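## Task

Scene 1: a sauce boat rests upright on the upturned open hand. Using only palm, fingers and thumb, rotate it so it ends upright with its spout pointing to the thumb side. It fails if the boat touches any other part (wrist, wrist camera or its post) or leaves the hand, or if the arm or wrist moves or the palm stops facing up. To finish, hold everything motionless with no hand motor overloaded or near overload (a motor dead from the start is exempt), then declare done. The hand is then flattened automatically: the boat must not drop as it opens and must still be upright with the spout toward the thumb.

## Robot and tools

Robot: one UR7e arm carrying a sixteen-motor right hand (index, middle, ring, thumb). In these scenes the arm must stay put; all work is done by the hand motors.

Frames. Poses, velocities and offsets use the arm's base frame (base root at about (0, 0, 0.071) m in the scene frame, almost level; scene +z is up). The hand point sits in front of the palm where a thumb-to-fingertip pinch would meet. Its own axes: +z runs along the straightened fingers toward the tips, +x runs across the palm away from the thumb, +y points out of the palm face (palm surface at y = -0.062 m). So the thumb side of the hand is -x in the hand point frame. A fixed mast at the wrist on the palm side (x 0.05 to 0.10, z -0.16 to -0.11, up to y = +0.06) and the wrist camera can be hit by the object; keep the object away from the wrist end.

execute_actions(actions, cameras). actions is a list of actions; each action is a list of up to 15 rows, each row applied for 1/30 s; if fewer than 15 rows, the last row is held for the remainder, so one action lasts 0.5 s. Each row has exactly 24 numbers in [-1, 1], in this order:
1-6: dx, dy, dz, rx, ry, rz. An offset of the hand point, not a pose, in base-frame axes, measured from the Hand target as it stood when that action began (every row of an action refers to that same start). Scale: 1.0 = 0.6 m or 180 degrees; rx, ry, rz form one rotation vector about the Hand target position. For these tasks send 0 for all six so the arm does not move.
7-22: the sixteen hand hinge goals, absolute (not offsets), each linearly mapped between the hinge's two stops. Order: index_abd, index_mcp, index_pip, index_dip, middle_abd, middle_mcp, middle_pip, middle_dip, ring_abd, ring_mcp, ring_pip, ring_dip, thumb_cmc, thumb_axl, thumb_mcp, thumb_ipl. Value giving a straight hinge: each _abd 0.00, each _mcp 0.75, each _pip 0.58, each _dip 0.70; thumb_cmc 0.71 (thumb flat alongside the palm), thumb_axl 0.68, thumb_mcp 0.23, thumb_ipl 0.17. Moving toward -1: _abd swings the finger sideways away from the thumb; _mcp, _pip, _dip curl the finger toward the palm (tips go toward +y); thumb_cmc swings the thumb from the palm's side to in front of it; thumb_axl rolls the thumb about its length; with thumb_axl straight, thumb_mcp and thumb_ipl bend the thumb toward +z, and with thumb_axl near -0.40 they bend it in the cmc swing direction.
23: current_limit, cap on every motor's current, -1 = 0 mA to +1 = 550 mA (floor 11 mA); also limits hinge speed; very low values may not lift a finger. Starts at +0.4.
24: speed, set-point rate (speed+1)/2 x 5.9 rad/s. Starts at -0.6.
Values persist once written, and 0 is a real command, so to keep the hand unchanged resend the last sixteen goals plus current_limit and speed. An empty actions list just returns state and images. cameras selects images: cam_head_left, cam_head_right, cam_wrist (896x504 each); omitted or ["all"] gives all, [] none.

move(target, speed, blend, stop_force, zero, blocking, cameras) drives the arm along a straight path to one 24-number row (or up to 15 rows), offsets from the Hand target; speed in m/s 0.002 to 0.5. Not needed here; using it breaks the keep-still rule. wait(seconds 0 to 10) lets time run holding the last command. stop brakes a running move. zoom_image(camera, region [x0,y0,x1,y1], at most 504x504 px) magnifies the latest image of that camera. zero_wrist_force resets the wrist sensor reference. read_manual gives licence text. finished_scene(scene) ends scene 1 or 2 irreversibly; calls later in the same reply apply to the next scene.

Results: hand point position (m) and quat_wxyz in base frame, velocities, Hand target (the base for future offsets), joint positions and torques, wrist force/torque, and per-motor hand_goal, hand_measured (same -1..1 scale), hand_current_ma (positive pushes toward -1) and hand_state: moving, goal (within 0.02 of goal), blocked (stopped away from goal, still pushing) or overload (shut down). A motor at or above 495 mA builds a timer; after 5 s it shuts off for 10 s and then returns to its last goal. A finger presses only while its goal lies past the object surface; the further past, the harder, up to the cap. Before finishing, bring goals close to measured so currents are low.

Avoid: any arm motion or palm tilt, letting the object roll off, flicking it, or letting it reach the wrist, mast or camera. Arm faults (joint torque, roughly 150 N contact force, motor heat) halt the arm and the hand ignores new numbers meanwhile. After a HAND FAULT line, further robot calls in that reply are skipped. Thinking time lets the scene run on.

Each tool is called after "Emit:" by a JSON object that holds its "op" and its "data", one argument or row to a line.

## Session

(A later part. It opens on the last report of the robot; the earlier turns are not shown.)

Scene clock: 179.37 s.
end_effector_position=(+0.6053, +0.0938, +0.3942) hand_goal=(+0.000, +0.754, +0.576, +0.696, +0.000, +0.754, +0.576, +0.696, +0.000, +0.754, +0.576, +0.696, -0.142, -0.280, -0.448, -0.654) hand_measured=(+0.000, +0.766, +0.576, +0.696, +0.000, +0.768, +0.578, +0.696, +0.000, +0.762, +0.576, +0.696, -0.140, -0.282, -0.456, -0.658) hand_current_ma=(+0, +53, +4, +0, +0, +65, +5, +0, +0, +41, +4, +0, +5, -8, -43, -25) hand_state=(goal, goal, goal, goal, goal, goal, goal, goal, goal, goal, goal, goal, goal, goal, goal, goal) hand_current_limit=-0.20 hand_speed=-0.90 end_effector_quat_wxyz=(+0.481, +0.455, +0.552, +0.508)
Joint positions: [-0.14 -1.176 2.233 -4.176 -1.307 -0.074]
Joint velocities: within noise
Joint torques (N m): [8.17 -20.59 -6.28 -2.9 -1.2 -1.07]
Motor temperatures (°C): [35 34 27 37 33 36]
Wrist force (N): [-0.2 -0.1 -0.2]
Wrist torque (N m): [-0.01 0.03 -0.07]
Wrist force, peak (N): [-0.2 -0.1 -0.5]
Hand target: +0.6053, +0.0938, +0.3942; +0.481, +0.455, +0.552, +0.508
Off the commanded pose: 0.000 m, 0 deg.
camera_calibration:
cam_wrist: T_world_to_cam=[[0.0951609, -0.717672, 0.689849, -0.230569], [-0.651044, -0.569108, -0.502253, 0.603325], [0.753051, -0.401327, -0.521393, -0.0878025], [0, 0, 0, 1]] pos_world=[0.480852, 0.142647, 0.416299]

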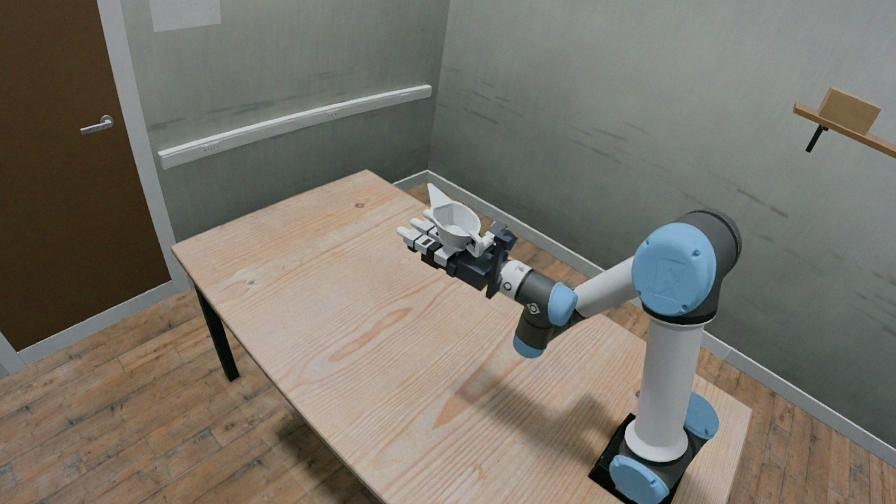

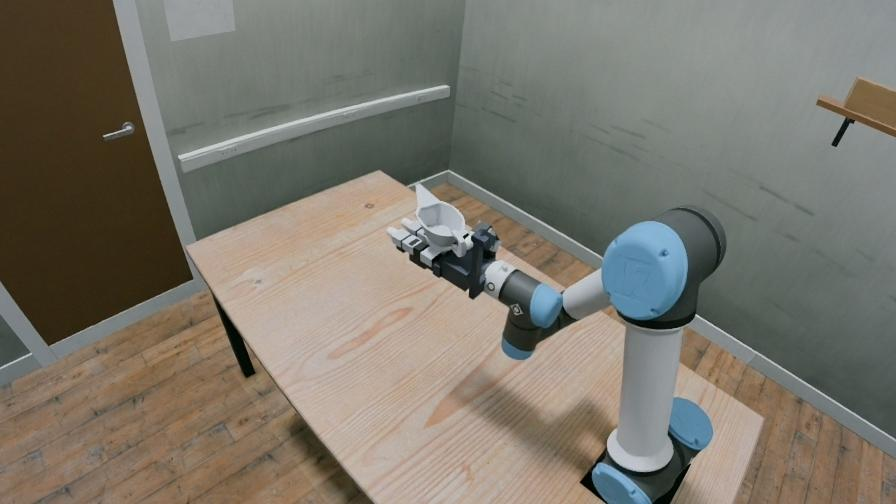

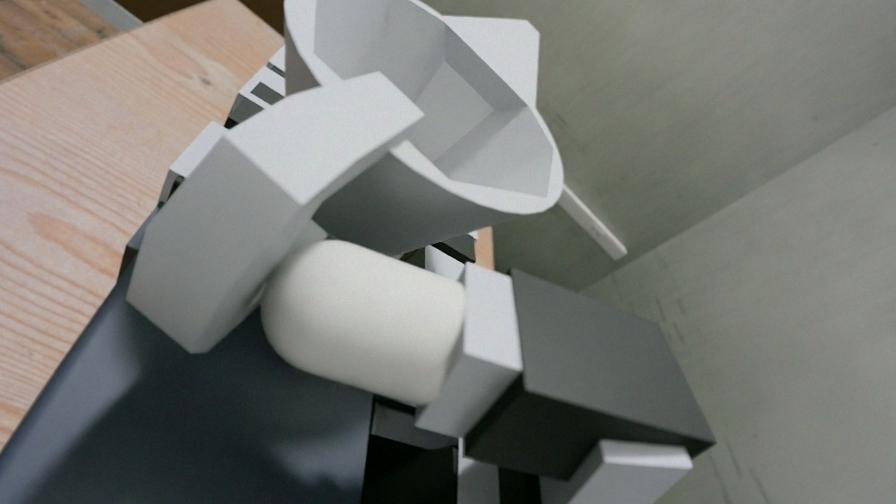

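Emit:
{"op": "zoom_image", "data": {
  "camera": "cam_head_left",
  "region": [420, 178, 490, 228]
}}

Emit:
{"op": "zoom_image", "data": {
  "camera": "cam_head_right",
  "region": [405, 178, 475, 228]
}}

Scaled by 7.200 from the camera's 896x504 image, which has a finer 1280x720 frame.

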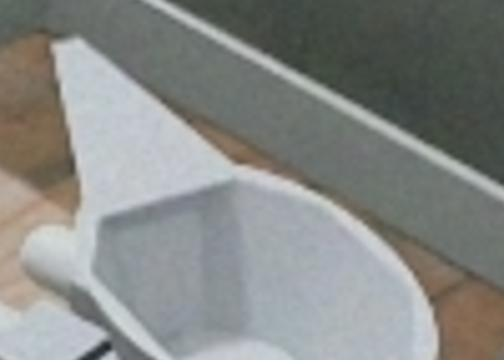

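Scaled by 7.200 from the camera's 896x504 image, which has a finer 1280x720 frame.

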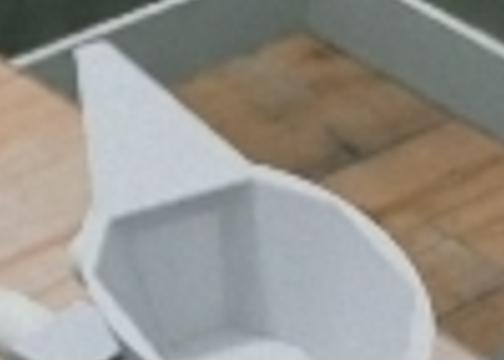

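Emit:
{"op": "zoom_image", "data": {
  "camera": "cam_wrist",
  "region": [270, 0, 580, 230]
}}

Scaled by 1.626 from the camera's 896x504 image, which has a finer 1280x720 frame.

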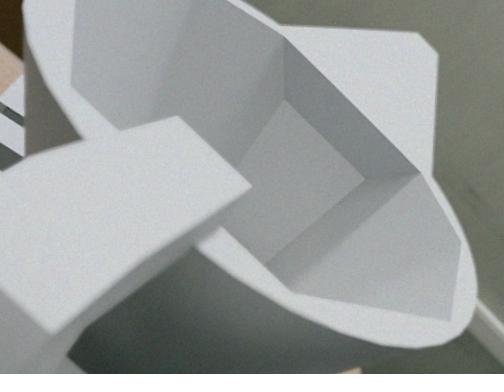

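Emit:
{"op": "execute_actions", "data": {
  "actions": [
    [[0,0,0,0,0,0, 0,0.754,0.576,0.696, 0,0.754,0.576,0.696, 0,0.754,0.576,0.696, -0.186,-0.279,-0.431,-0.640, -0.2,-0.9]],
    [[0,0,0,0,0,0, 0,0.754,0.576,0.696, 0,0.754,0.576,0.696, 0,0.754,0.576,0.696, -0.229,-0.277,-0.413,-0.626, -0.2,-0.9]],
    [[0,0,0,0,0,0, 0,0.754,0.576,0.696, 0,0.754,0.576,0.696, 0,0.754,0.576,0.696, -0.2714,-0.275,-0.395,-0.6127, -0.2,-0.9]],
    [[0,0,0,0,0,0, 0,0.754,0.576,0.696, 0,0.754,0.576,0.696, 0,0.754,0.576,0.696, -0.314,-0.272,-0.376,-0.598, -0.2,-0.9]],
    [[0,0,0,0,0,0, 0,0.754,0.576,0.696, 0,0.754,0.576,0.696, 0,0.754,0.576,0.696, -0.357,-0.269,-0.356,-0.583, -0.2,-0.9]],
    [[0,0,0,0,0,0, 0,0.754,0.576,0.696, 0,0.754,0.576,0.696, 0,0.754,0.576,0.696, -0.400,-0.2663,-0.3366,-0.5683, -0.2,-0.9]]
  ]
}}

Emit:
{"op": "zoom_image", "data": {
  "camera": "cam_head_left",
  "region": [400, 178, 500, 268]
}}

Emit:
{"op": "zoom_image", "data": {
  "camera": "cam_head_right",
  "region": [385, 178, 485, 268]
}}

Scene clock: 314.27 s.
end_effector_position=(+0.6053, +0.0938, +0.3942) hand_goal=(+0.000, +0.754, +0.576, +0.696, +0.000, +0.754, +0.576, +0.696, +0.000, +0.754, +0.576, +0.696, -0.400, -0.266, -0.336, -0.568) hand_measured=(+0.000, +0.766, +0.576, +0.696, +0.000, +0.768, +0.578, +0.696, +0.000, +0.762, +0.576, +0.696, -0.400, -0.268, -0.346, -0.572) hand_current_ma=(+0, +53, +4, +0, +0, +65, +5, +0, +0, +41, +4, +0, -4, -10, -53, -25) hand_state=(goal, goal, goal, goal, goal, goal, goal, goal, goal, goal, goal, goal, goal, goal, goal, goal) hand_current_limit=-0.20 hand_speed=-0.90 end_effector_quat_wxyz=(+0.481, +0.455, +0.552, +0.508)
Joint positions: [-0.14 -1.176 2.233 -4.176 -1.307 -0.074]
Joint velocities: within noise
Joint torques (N m): [8.61 -23.76 -7.44 -2.57 -1.03 -1.03]
Motor temperatures (°C): [34 34 27 37 33 36]
Wrist force (N): [0.0 0.0 -0.3]
Wrist torque (N m): [0.02 0.01 -0.07]
Wrist force, peak (N): [-0.3 -0.1 -0.5]
Hand target: +0.6053, +0.0938, +0.3942; +0.481, +0.455, +0.552, +0.508
Off the commanded pose: 0.000 m, 0 deg.
camera_calibration:
cam_wrist: T_world_to_cam=[[0.0951608, -0.717672, 0.689849, -0.230569], [-0.651044, -0.569108, -0.502253, 0.603325], [0.753051, -0.401327, -0.521393, -0.0878025], [0, 0, 0, 1]] pos_world=[0.480852, 0.142647, 0.4163]

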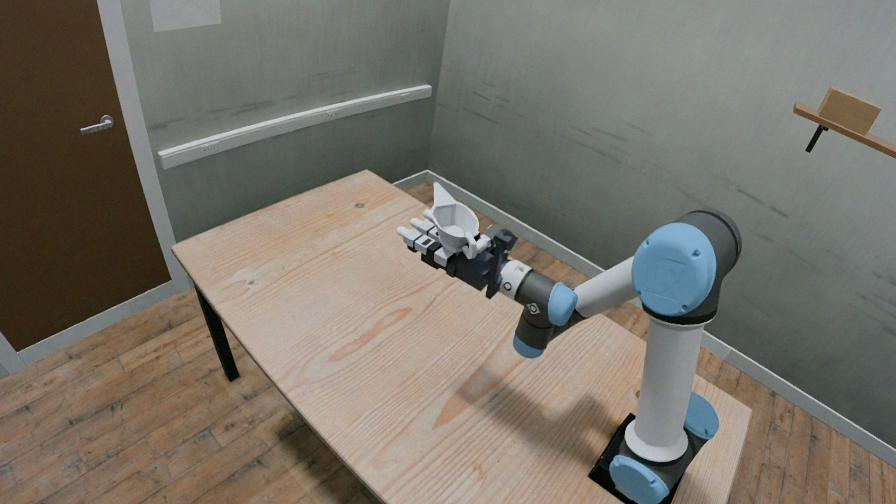

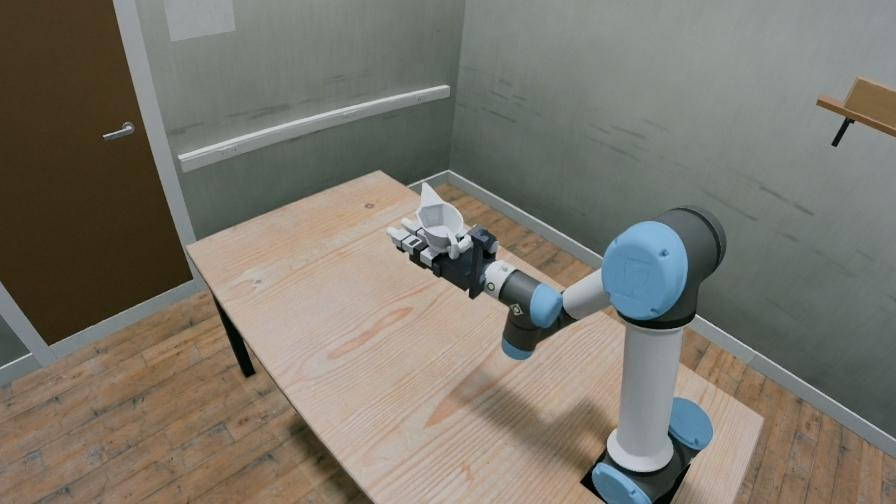

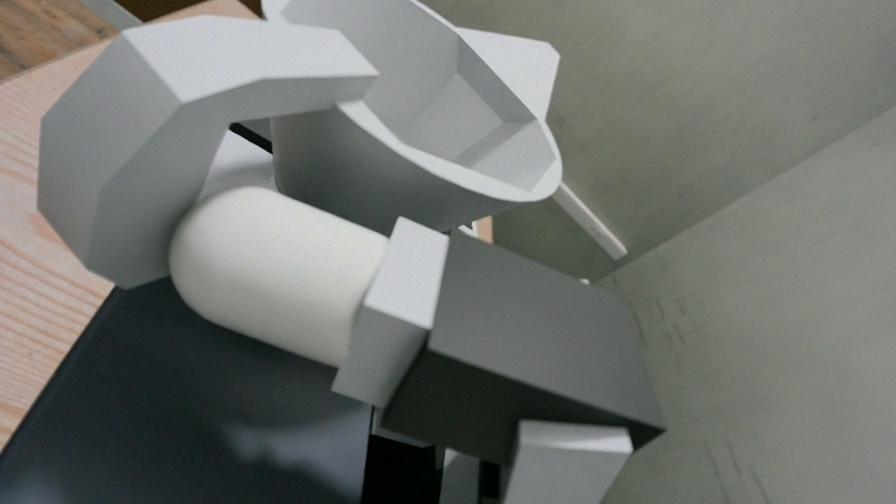

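Scaled by 5.040 from the camera's 896x504 image, which has a finer 1280x720 frame.

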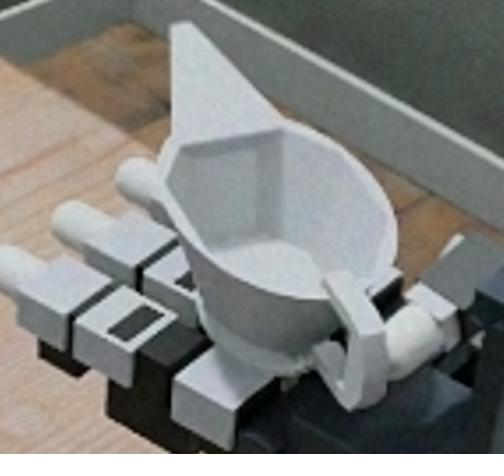

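Scaled by 5.040 from the camera's 896x504 image, which has a finer 1280x720 frame.

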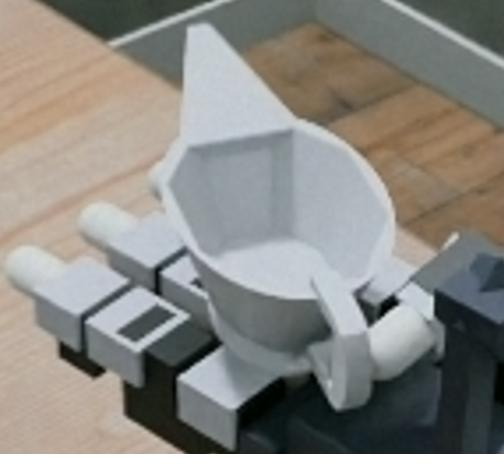

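Emit:
{"op": "execute_actions", "data": {
  "actions": []
}}

Scene clock: 341.93 s.
end_effector_position=(+0.6053, +0.0938, +0.3942) hand_goal=(+0.000, +0.754, +0.576, +0.696, +0.000, +0.754, +0.576, +0.696, +0.000, +0.754, +0.576, +0.696, -0.400, -0.266, -0.336, -0.568) hand_measured=(+0.000, +0.766, +0.576, +0.696, +0.000, +0.768, +0.578, +0.696, +0.000, +0.762, +0.576, +0.696, -0.400, -0.268, -0.346, -0.572) hand_current_ma=(+0, +53, +4, +0, +0, +65, +5, +0, +0, +41, +4, +0, -4, -10, -53, -25) hand_state=(goal, goal, goal, goal, goal, goal, goal, goal, goal, goal, goal, goal, goal, goal, goal, goal) hand_current_limit=-0.20 hand_speed=-0.90 end_effector_quat_wxyz=(+0.481, +0.455, +0.552, +0.508)
Joint positions: [-0.14 -1.176 2.233 -4.176 -1.307 -0.074]
Joint velocities: within noise
Joint torques (N m): [8.86 -25.57 -8.58 -2.28 -0.86 -0.67]
Motor temperatures (°C): [34 34 27 37 33 36]
Wrist force (N): [-0.1 0.1 -0.3]
Wrist torque (N m): [0.03 0.02 -0.08]
Wrist force, peak (N): [0.0 -0.1 -0.5]
Hand target: +0.6053, +0.0938, +0.3942; +0.481, +0.455, +0.552, +0.508
Off the commanded pose: 0.000 m, 0 deg.
camera_calibration:
cam_wrist: T_world_to_cam=[[0.0951609, -0.717672, 0.689849, -0.230569], [-0.651044, -0.569108, -0.502253, 0.603325], [0.753051, -0.401327, -0.521393, -0.0878025], [0, 0, 0, 1]] pos_world=[0.480852, 0.142647, 0.416299]

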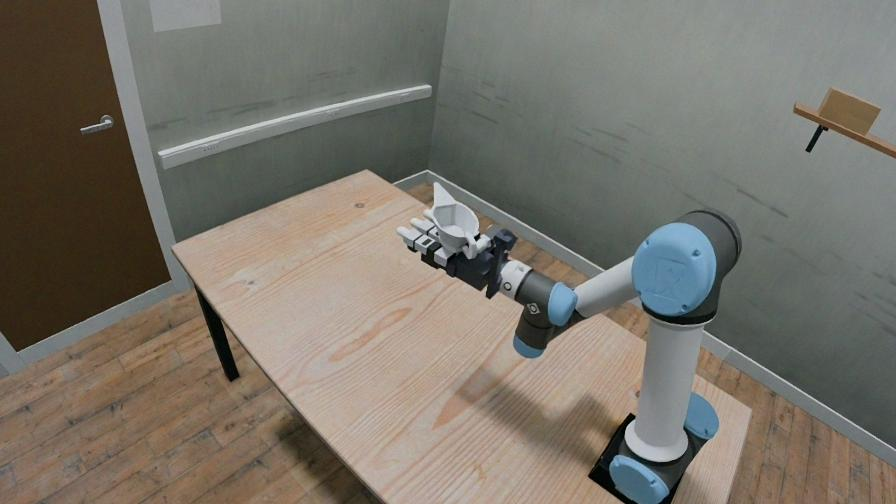

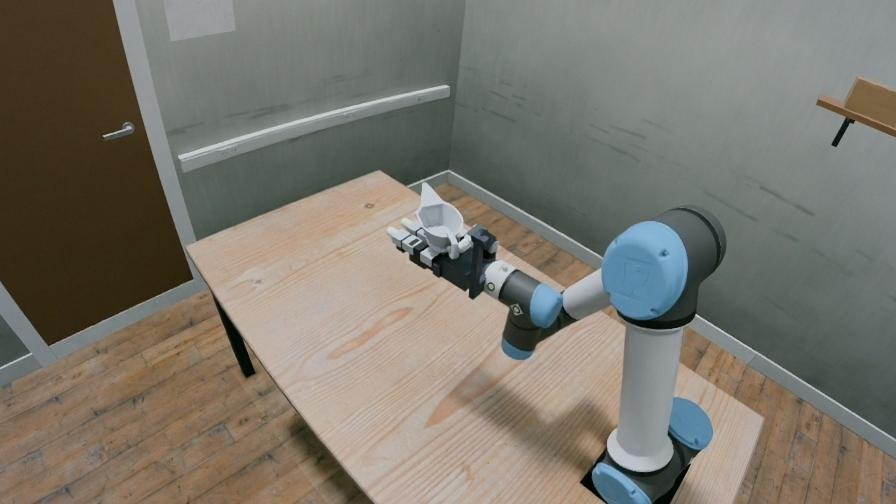

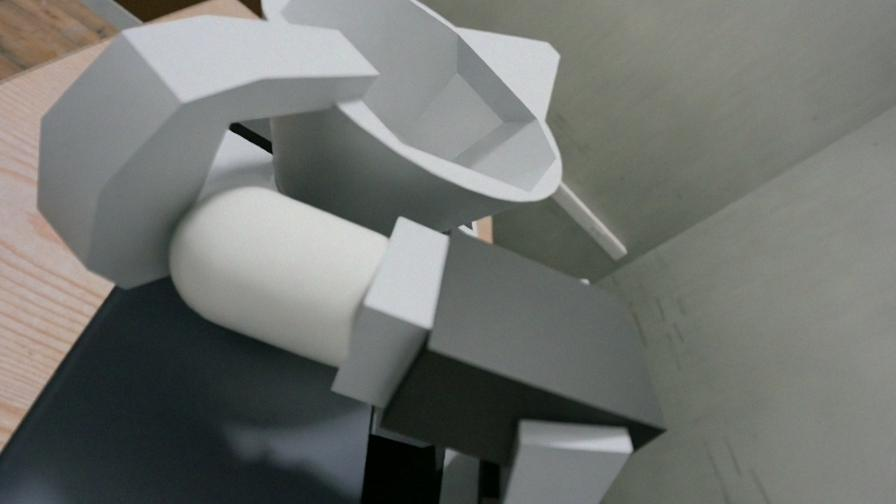

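Emit:
{"op": "zoom_image", "data": {
  "camera": "cam_head_left",
  "region": [385, 165, 525, 305]
}}

Emit:
{"op": "zoom_image", "data": {
  "camera": "cam_head_right",
  "region": [375, 165, 515, 305]
}}

Scaled by 3.600 from the camera's 896x504 image, which has a finer 1280x720 frame.

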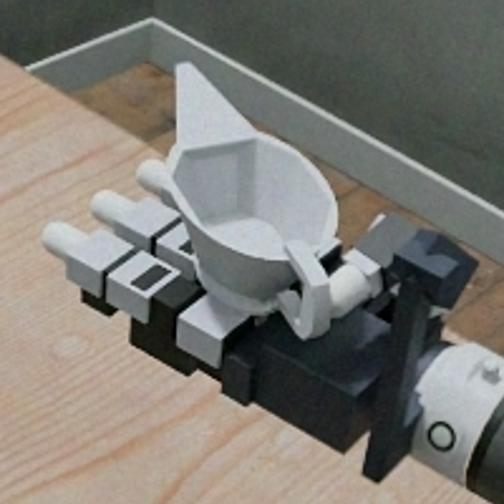

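Scaled by 3.600 from the camera's 896x504 image, which has a finer 1280x720 frame.

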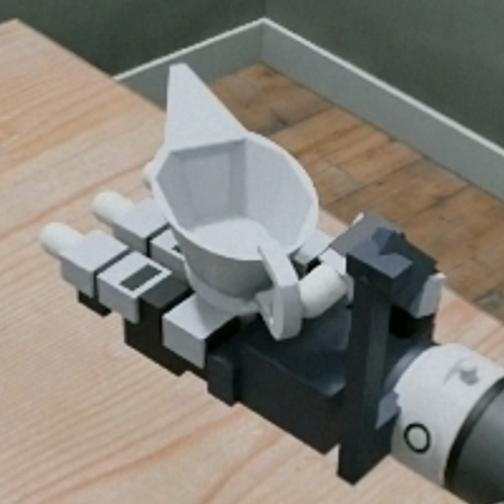

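Emit:
{"op": "zoom_image", "data": {
  "camera": "cam_head_left",
  "region": [425, 175, 495, 265]
}}

Emit:
{"op": "zoom_image", "data": {
  "camera": "cam_head_right",
  "region": [410, 175, 480, 265]
}}

Scaled by 5.600 from the camera's 896x504 image, which has a finer 1280x720 frame.

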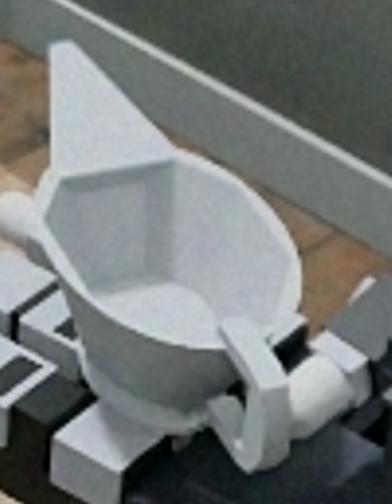

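Scaled by 5.600 from the camera's 896x504 image, which has a finer 1280x720 frame.

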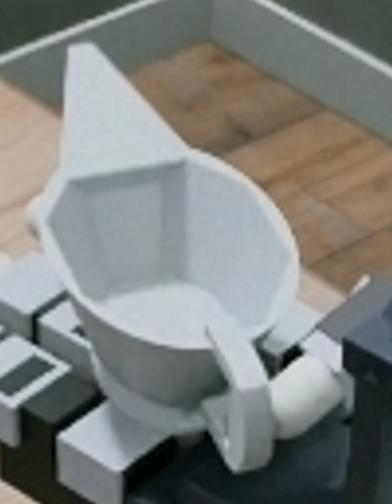

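Emit:
{"op": "zoom_image", "data": {
  "camera": "cam_wrist",
  "region": [0, 0, 504, 420]
}}

Scaled by 1.000.

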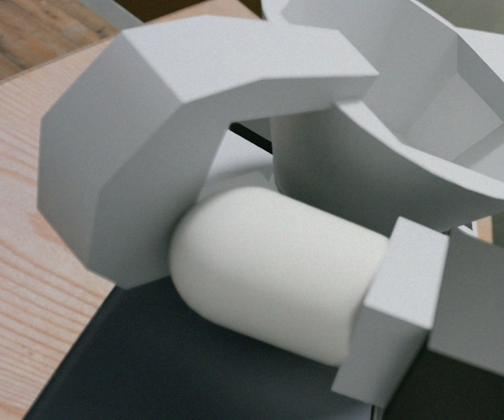

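Emit:
{"op": "execute_actions", "data": {
  "actions": [
    [[0,0,0,0,0,0, 0,0.754,0.576,0.696, 0,0.754,0.576,0.696, 0,0.754,0.576,0.696, -0.3443,-0.2822,-0.3542,-0.6012, -0.2,-0.9]],
    [[0,0,0,0,0,0, 0,0.754,0.576,0.696, 0,0.754,0.576,0.696, 0,0.754,0.576,0.696, -0.3786,-0.3114,-0.3339,-0.5972, -0.2,-0.9]]
  ],
  "cameras": ["cam_wrist"]
}}

Scene clock: 479.50 s.
end_effector_position=(+0.6053, +0.0938, +0.3942) hand_goal=(+0.000, +0.754, +0.576, +0.696, +0.000, +0.754, +0.576, +0.696, +0.000, +0.754, +0.576, +0.696, -0.378, -0.312, -0.334, -0.598) hand_measured=(+0.000, +0.766, +0.576, +0.696, +0.000, +0.768, +0.578, +0.696, +0.000, +0.762, +0.576, +0.696, -0.380, -0.310, -0.344, -0.602) hand_current_ma=(+0, +53, +4, +0, +0, +65, +5, +0, +0, +41, +4, +0, -7, +13, -57, -19) hand_state=(goal, goal, goal, goal, goal, goal, goal, goal, goal, goal, goal, goal, goal, goal, goal, goal) hand_current_limit=-0.20 hand_speed=-0.90 end_effector_quat_wxyz=(+0.481, +0.455, +0.552, +0.508)
Joint positions: [-0.14 -1.176 2.233 -4.176 -1.307 -0.074]
Joint velocities: within noise
Joint torques (N m): [8.19 -27.43 -11.44 -1.74 -0.61 -0.55]
Motor temperatures (°C): [34 33 27 37 33 36]
Wrist force (N): [0.0 0.0 0.0]
Wrist torque (N m): [0.00 0.00 -0.07]
Wrist force, peak (N): [0.0 -0.1 -0.6]
Hand target: +0.6053, +0.0938, +0.3942; +0.481, +0.455, +0.552, +0.508
Off the commanded pose: 0.000 m, 0 deg.
camera_calibration:
cam_wrist: T_world_to_cam=[[0.095161, -0.717672, 0.689849, -0.230569], [-0.651044, -0.569108, -0.502253, 0.603325], [0.753051, -0.401327, -0.521393, -0.0878024], [0, 0, 0, 1]] pos_world=[0.480852, 0.142647, 0.416299]
Images, in order (width x height): cam_wrist 896x504.

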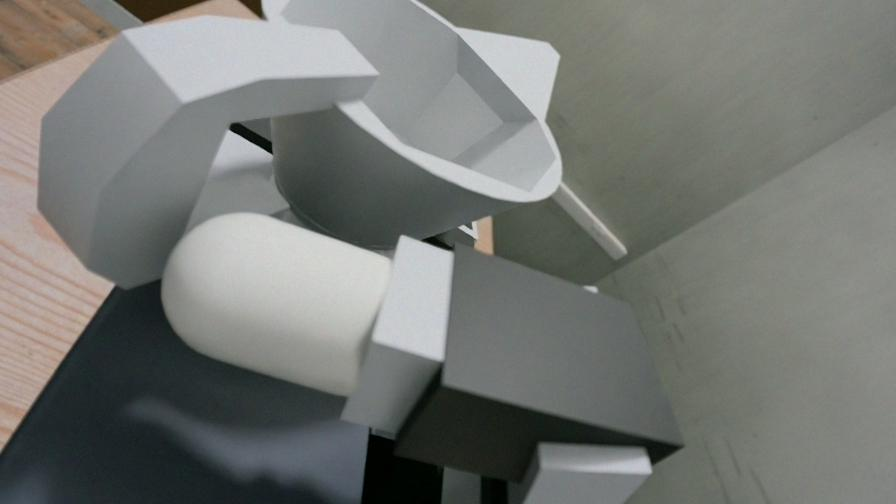

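Emit:
{"op": "execute_actions", "data": {
  "actions": [
    [[0,0,0,0,0,0, 0,0.754,0.576,0.696, 0,0.754,0.576,0.696, 0,0.754,0.576,0.696, -0.4272,-0.2962,-0.3180,-0.5671, -0.2,-0.9]],
    [[0,0,0,0,0,0, 0,0.754,0.576,0.696, 0,0.754,0.576,0.696, 0,0.754,0.576,0.696, -0.4757,-0.2809,-0.3020,-0.5369, -0.2,-0.9]],
    [[0,0,0,0,0,0, 0,0.754,0.576,0.696, 0,0.754,0.576,0.696, 0,0.754,0.576,0.696, -0.5243,-0.2657,-0.2861,-0.5068, -0.2,-0.9]]
  ],
  "cameras": ["cam_head_left","cam_head_right","cam_wrist"]
}}

Emit:
{"op": "zoom_image", "data": {
  "camera": "cam_head_left",
  "region": [385, 165, 525, 305]
}}

Emit:
{"op": "zoom_image", "data": {
  "camera": "cam_head_left",
  "region": [425, 175, 495, 265]
}}

Emit:
{"op": "zoom_image", "data": {
  "camera": "cam_head_right",
  "region": [410, 175, 480, 265]
}}

Scene clock: 488.87 s.
end_effector_position=(+0.6053, +0.0938, +0.3942) hand_goal=(+0.000, +0.754, +0.576, +0.696, +0.000, +0.754, +0.576, +0.696, +0.000, +0.754, +0.576, +0.696, -0.524, -0.266, -0.286, -0.506) hand_measured=(+0.000, +0.766, +0.576, +0.696, +0.000, +0.768, +0.578, +0.696, +0.000, +0.762, +0.576, +0.696, -0.526, -0.268, -0.296, -0.510) hand_current_ma=(+0, +53, +4, +0, +0, +65, +5, +0, +0, +41, +4, +0, -8, -11, -55, -25) hand_state=(goal, goal, goal, goal, goal, goal, goal, goal, goal, goal, goal, goal, goal, goal, goal, goal) hand_current_limit=-0.20 hand_speed=-0.90 end_effector_quat_wxyz=(+0.481, +0.455, +0.552, +0.508)
Joint positions: [-0.14 -1.176 2.233 -4.176 -1.307 -0.074]
Joint velocities: within noise
Joint torques (N m): [7.99 -28.75 -12.19 -1.66 -0.63 -0.52]
Motor temperatures (°C): [34 33 27 37 33 36]
Wrist force (N): [0.0 0.2 -0.1]
Wrist torque (N m): [0.03 0.00 -0.07]
Wrist force, peak (N): [-0.1 -0.1 -0.5]
Hand target: +0.6053, +0.0938, +0.3942; +0.481, +0.455, +0.552, +0.508
Off the commanded pose: 0.000 m, 0 deg.
camera_calibration:
cam_wrist: T_world_to_cam=[[0.0951609, -0.717672, 0.689849, -0.230569], [-0.651044, -0.569108, -0.502253, 0.603325], [0.753051, -0.401327, -0.521393, -0.0878025], [0, 0, 0, 1]] pos_world=[0.480852, 0.142647, 0.416299]

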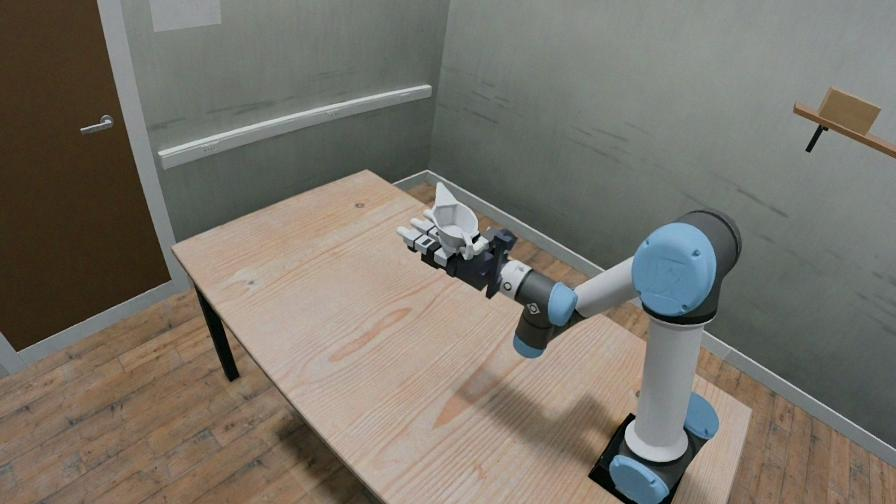

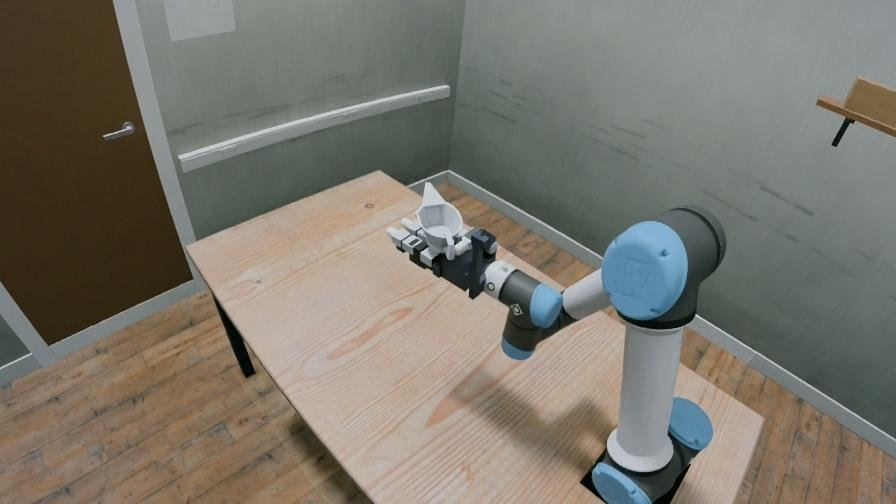

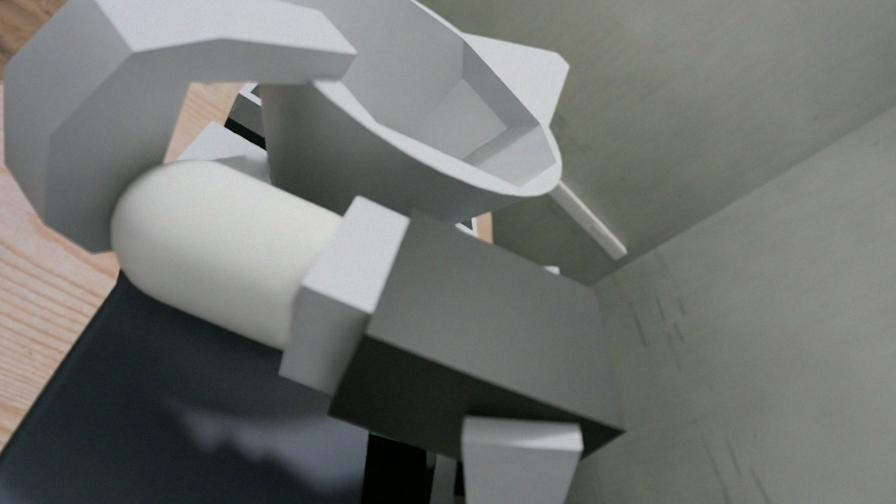

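Scaled by 3.600 from the camera's 896x504 image, which has a finer 1280x720 frame.

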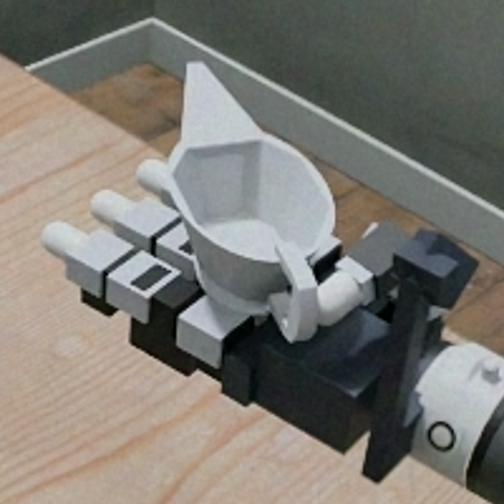

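Scaled by 5.600 from the camera's 896x504 image, which has a finer 1280x720 frame.

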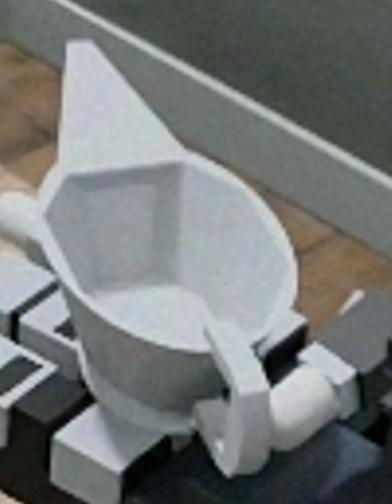

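Scaled by 5.600 from the camera's 896x504 image, which has a finer 1280x720 frame.

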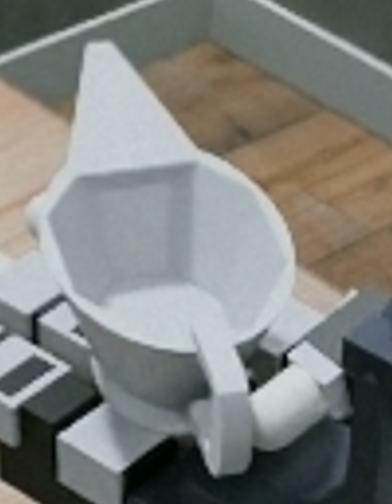

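Emit:
{"op": "execute_actions", "data": {
  "actions": [
    [[0,0,0,0,0,0, 0,0.754,0.576,0.696, 0,0.754,0.576,0.696, 0,0.754,0.576,0.696, -0.5605,-0.2593,-0.2729,-0.4836, -0.2,-0.9]],
    [[0,0,0,0,0,0, 0,0.754,0.576,0.696, 0,0.754,0.576,0.696, 0,0.754,0.576,0.696, -0.5967,-0.2529,-0.2598,-0.4605, -0.2,-0.9]],
    [[0,0,0,0,0,0, 0,0.754,0.576,0.696, 0,0.754,0.576,0.696, 0,0.754,0.576,0.696, -0.6329,-0.2465,-0.2466,-0.4373, -0.2,-0.9]]
  ],
  "cameras": ["cam_head_left","cam_head_right","cam_wrist"]
}}

Emit:
{"op": "zoom_image", "data": {
  "camera": "cam_head_left",
  "region": [425, 175, 495, 265]
}}

Emit:
{"op": "zoom_image", "data": {
  "camera": "cam_head_right",
  "region": [410, 175, 480, 265]
}}

Scene clock: 556.13 s.
end_effector_position=(+0.6053, +0.0938, +0.3942) hand_goal=(+0.000, +0.754, +0.576, +0.696, +0.000, +0.754, +0.576, +0.696, +0.000, +0.754, +0.576, +0.696, -0.632, -0.246, -0.246, -0.438) hand_measured=(+0.000, +0.766, +0.576, +0.696, +0.000, +0.768, +0.578, +0.696, +0.000, +0.762, +0.576, +0.696, -0.634, -0.248, -0.256, -0.442) hand_current_ma=(+0, +53, +4, +0, +0, +65, +5, +0, +0, +41, +4, +0, -13, -12, -57, -25) hand_state=(goal, goal, goal, goal, goal, goal, goal, goal, goal, goal, goal, goal, goal, goal, goal, goal) hand_current_limit=-0.20 hand_speed=-0.90 end_effector_quat_wxyz=(+0.481, +0.455, +0.552, +0.508)
Joint positions: [-0.14 -1.176 2.233 -4.176 -1.307 -0.074]
Joint velocities: within noise
Joint torques (N m): [8.39 -29.44 -13.23 -1.51 -0.24 -0.32]
Motor temperatures (°C): [34 33 27 37 32 36]
Wrist force (N): [-0.2 0.0 -0.1]
Wrist torque (N m): [0.00 0.02 -0.10]
Wrist force, peak (N): [0.0 0.1 -0.5]
Hand target: +0.6053, +0.0938, +0.3942; +0.481, +0.455, +0.552, +0.508
Off the commanded pose: 0.000 m, 0 deg.
camera_calibration:
cam_wrist: T_world_to_cam=[[0.0951609, -0.717672, 0.689849, -0.230569], [-0.651044, -0.569108, -0.502253, 0.603325], [0.753051, -0.401327, -0.521393, -0.0878025], [0, 0, 0, 1]] pos_world=[0.480852, 0.142647, 0.416299]

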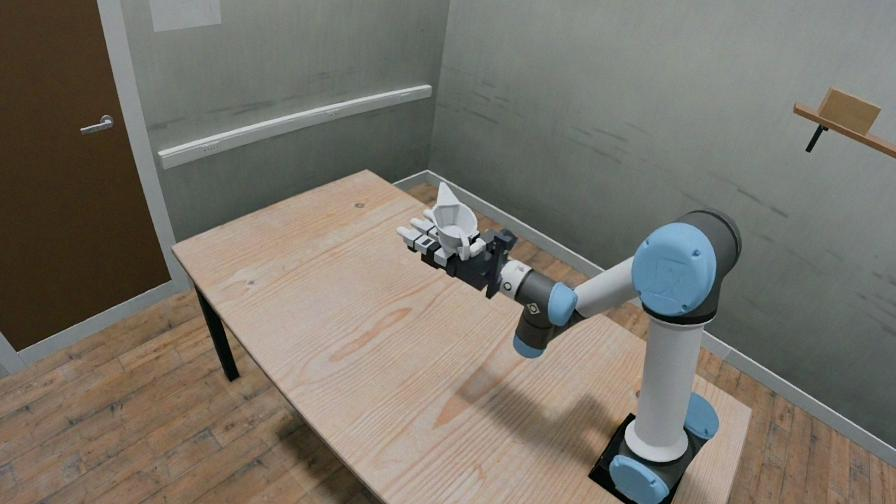

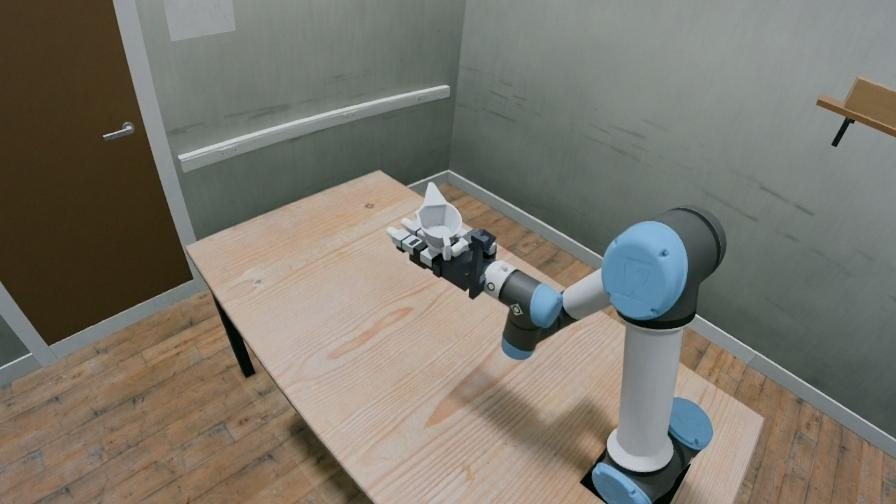

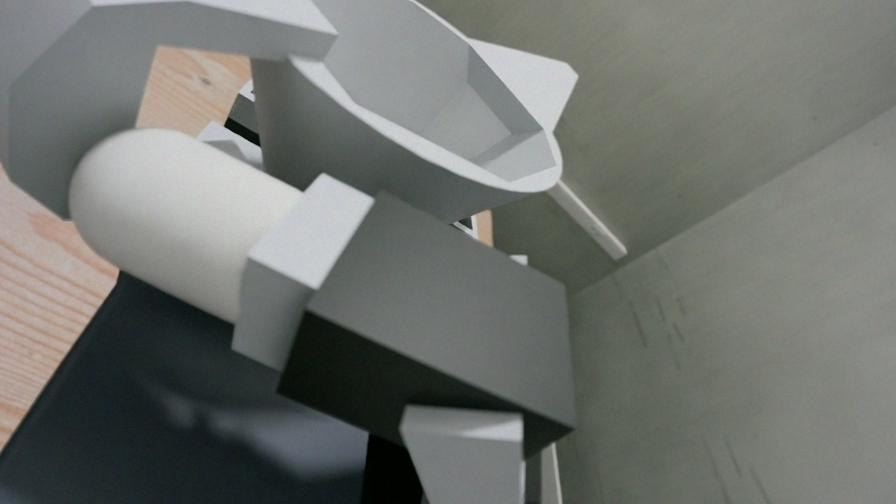

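Scaled by 5.600 from the camera's 896x504 image, which has a finer 1280x720 frame.

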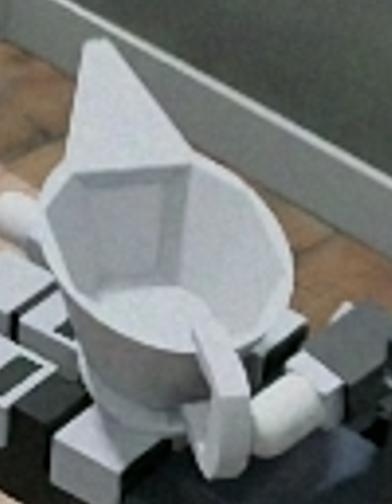

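Scaled by 5.600 from the camera's 896x504 image, which has a finer 1280x720 frame.

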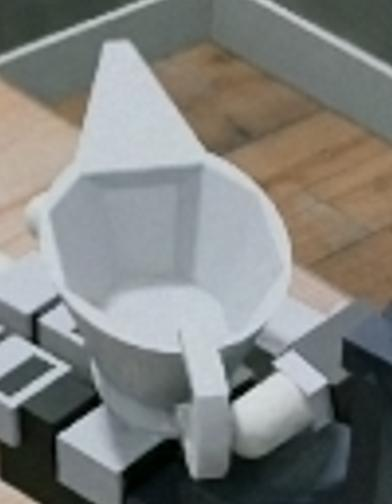

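Emit:
{"op": "execute_actions", "data": {
  "actions": [
    [[0,0,0,0,0,0, 0,0.754,0.576,0.696, 0,0.754,0.576,0.696, 0,0.754,0.576,0.696, -0.6643,-0.2366,-0.2389,-0.4097, -0.2,-0.9]],
    [[0,0,0,0,0,0, 0,0.754,0.576,0.696, 0,0.754,0.576,0.696, 0,0.754,0.576,0.696, -0.6957,-0.2267,-0.2311,-0.3821, -0.2,-0.9]],
    [[0,0,0,0,0,0, 0,0.754,0.576,0.696, 0,0.754,0.576,0.696, 0,0.754,0.576,0.696, -0.7271,-0.2168,-0.2234,-0.3545, -0.2,-0.9]]
  ],
  "cameras": ["cam_head_left","cam_head_right","cam_wrist"]
}}

Emit:
{"op": "zoom_image", "data": {
  "camera": "cam_head_left",
  "region": [425, 175, 495, 265]
}}

Emit:
{"op": "zoom_image", "data": {
  "camera": "cam_head_right",
  "region": [410, 175, 480, 265]
}}

Scene clock: 580.23 s.
end_effector_position=(+0.6053, +0.0938, +0.3942) hand_goal=(+0.000, +0.754, +0.576, +0.696, +0.000, +0.754, +0.576, +0.696, +0.000, +0.754, +0.576, +0.696, -0.728, -0.216, -0.224, -0.354) hand_measured=(+0.000, +0.766, +0.576, +0.696, +0.000, +0.768, +0.578, +0.696, +0.000, +0.764, +0.576, +0.696, -0.732, -0.218, -0.234, -0.358) hand_current_ma=(+0, +53, +4, +0, +0, +65, +5, +0, +0, +50, +4, +0, -18, -13, -59, -28) hand_state=(goal, goal, goal, goal, goal, goal, goal, goal, goal, goal, goal, goal, goal, goal, goal, goal) hand_current_limit=-0.20 hand_speed=-0.90 end_effector_quat_wxyz=(+0.481, +0.455, +0.552, +0.508)
Joint positions: [-0.14 -1.176 2.233 -4.176 -1.307 -0.074]
Joint velocities: within noise
Joint torques (N m): [8.95 -30.8 -13.86 -1.37 -0.09 -0.28]
Motor temperatures (°C): [34 33 27 37 32 36]
Wrist force (N): [-0.2 0.1 -0.2]
Wrist torque (N m): [0.02 0.02 -0.10]
Wrist force, peak (N): [-0.2 0.0 -0.5]
Hand target: +0.6053, +0.0938, +0.3942; +0.481, +0.455, +0.552, +0.508
Off the commanded pose: 0.000 m, 0 deg.
camera_calibration:
cam_wrist: T_world_to_cam=[[0.0951609, -0.717672, 0.689849, -0.230569], [-0.651044, -0.569108, -0.502253, 0.603325], [0.753051, -0.401327, -0.521393, -0.0878025], [0, 0, 0, 1]] pos_world=[0.480852, 0.142647, 0.416299]

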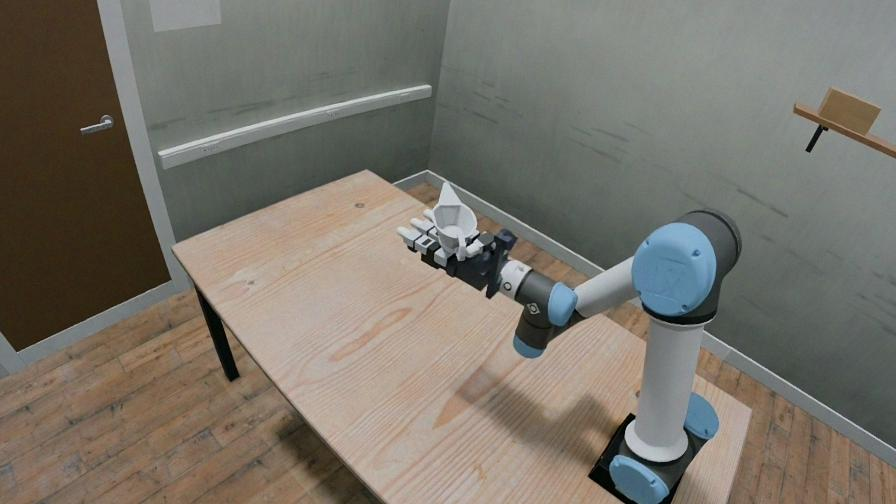

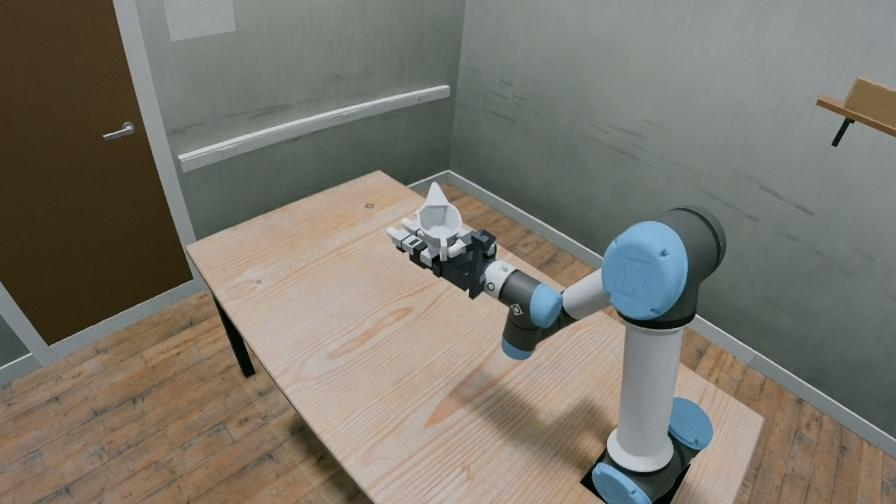

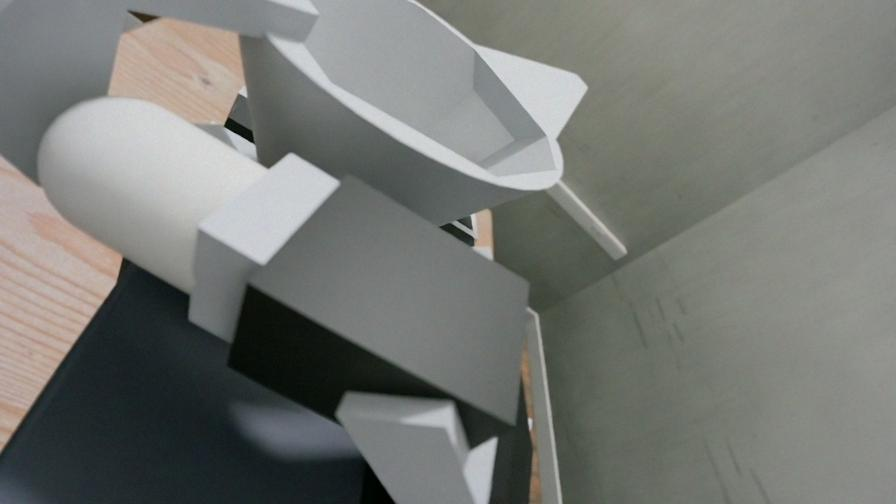

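Scaled by 5.600 from the camera's 896x504 image, which has a finer 1280x720 frame.

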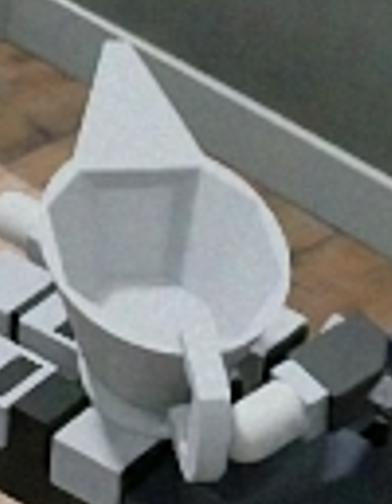

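Scaled by 5.600 from the camera's 896x504 image, which has a finer 1280x720 frame.

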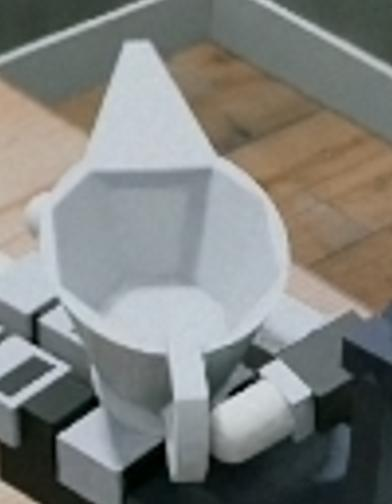

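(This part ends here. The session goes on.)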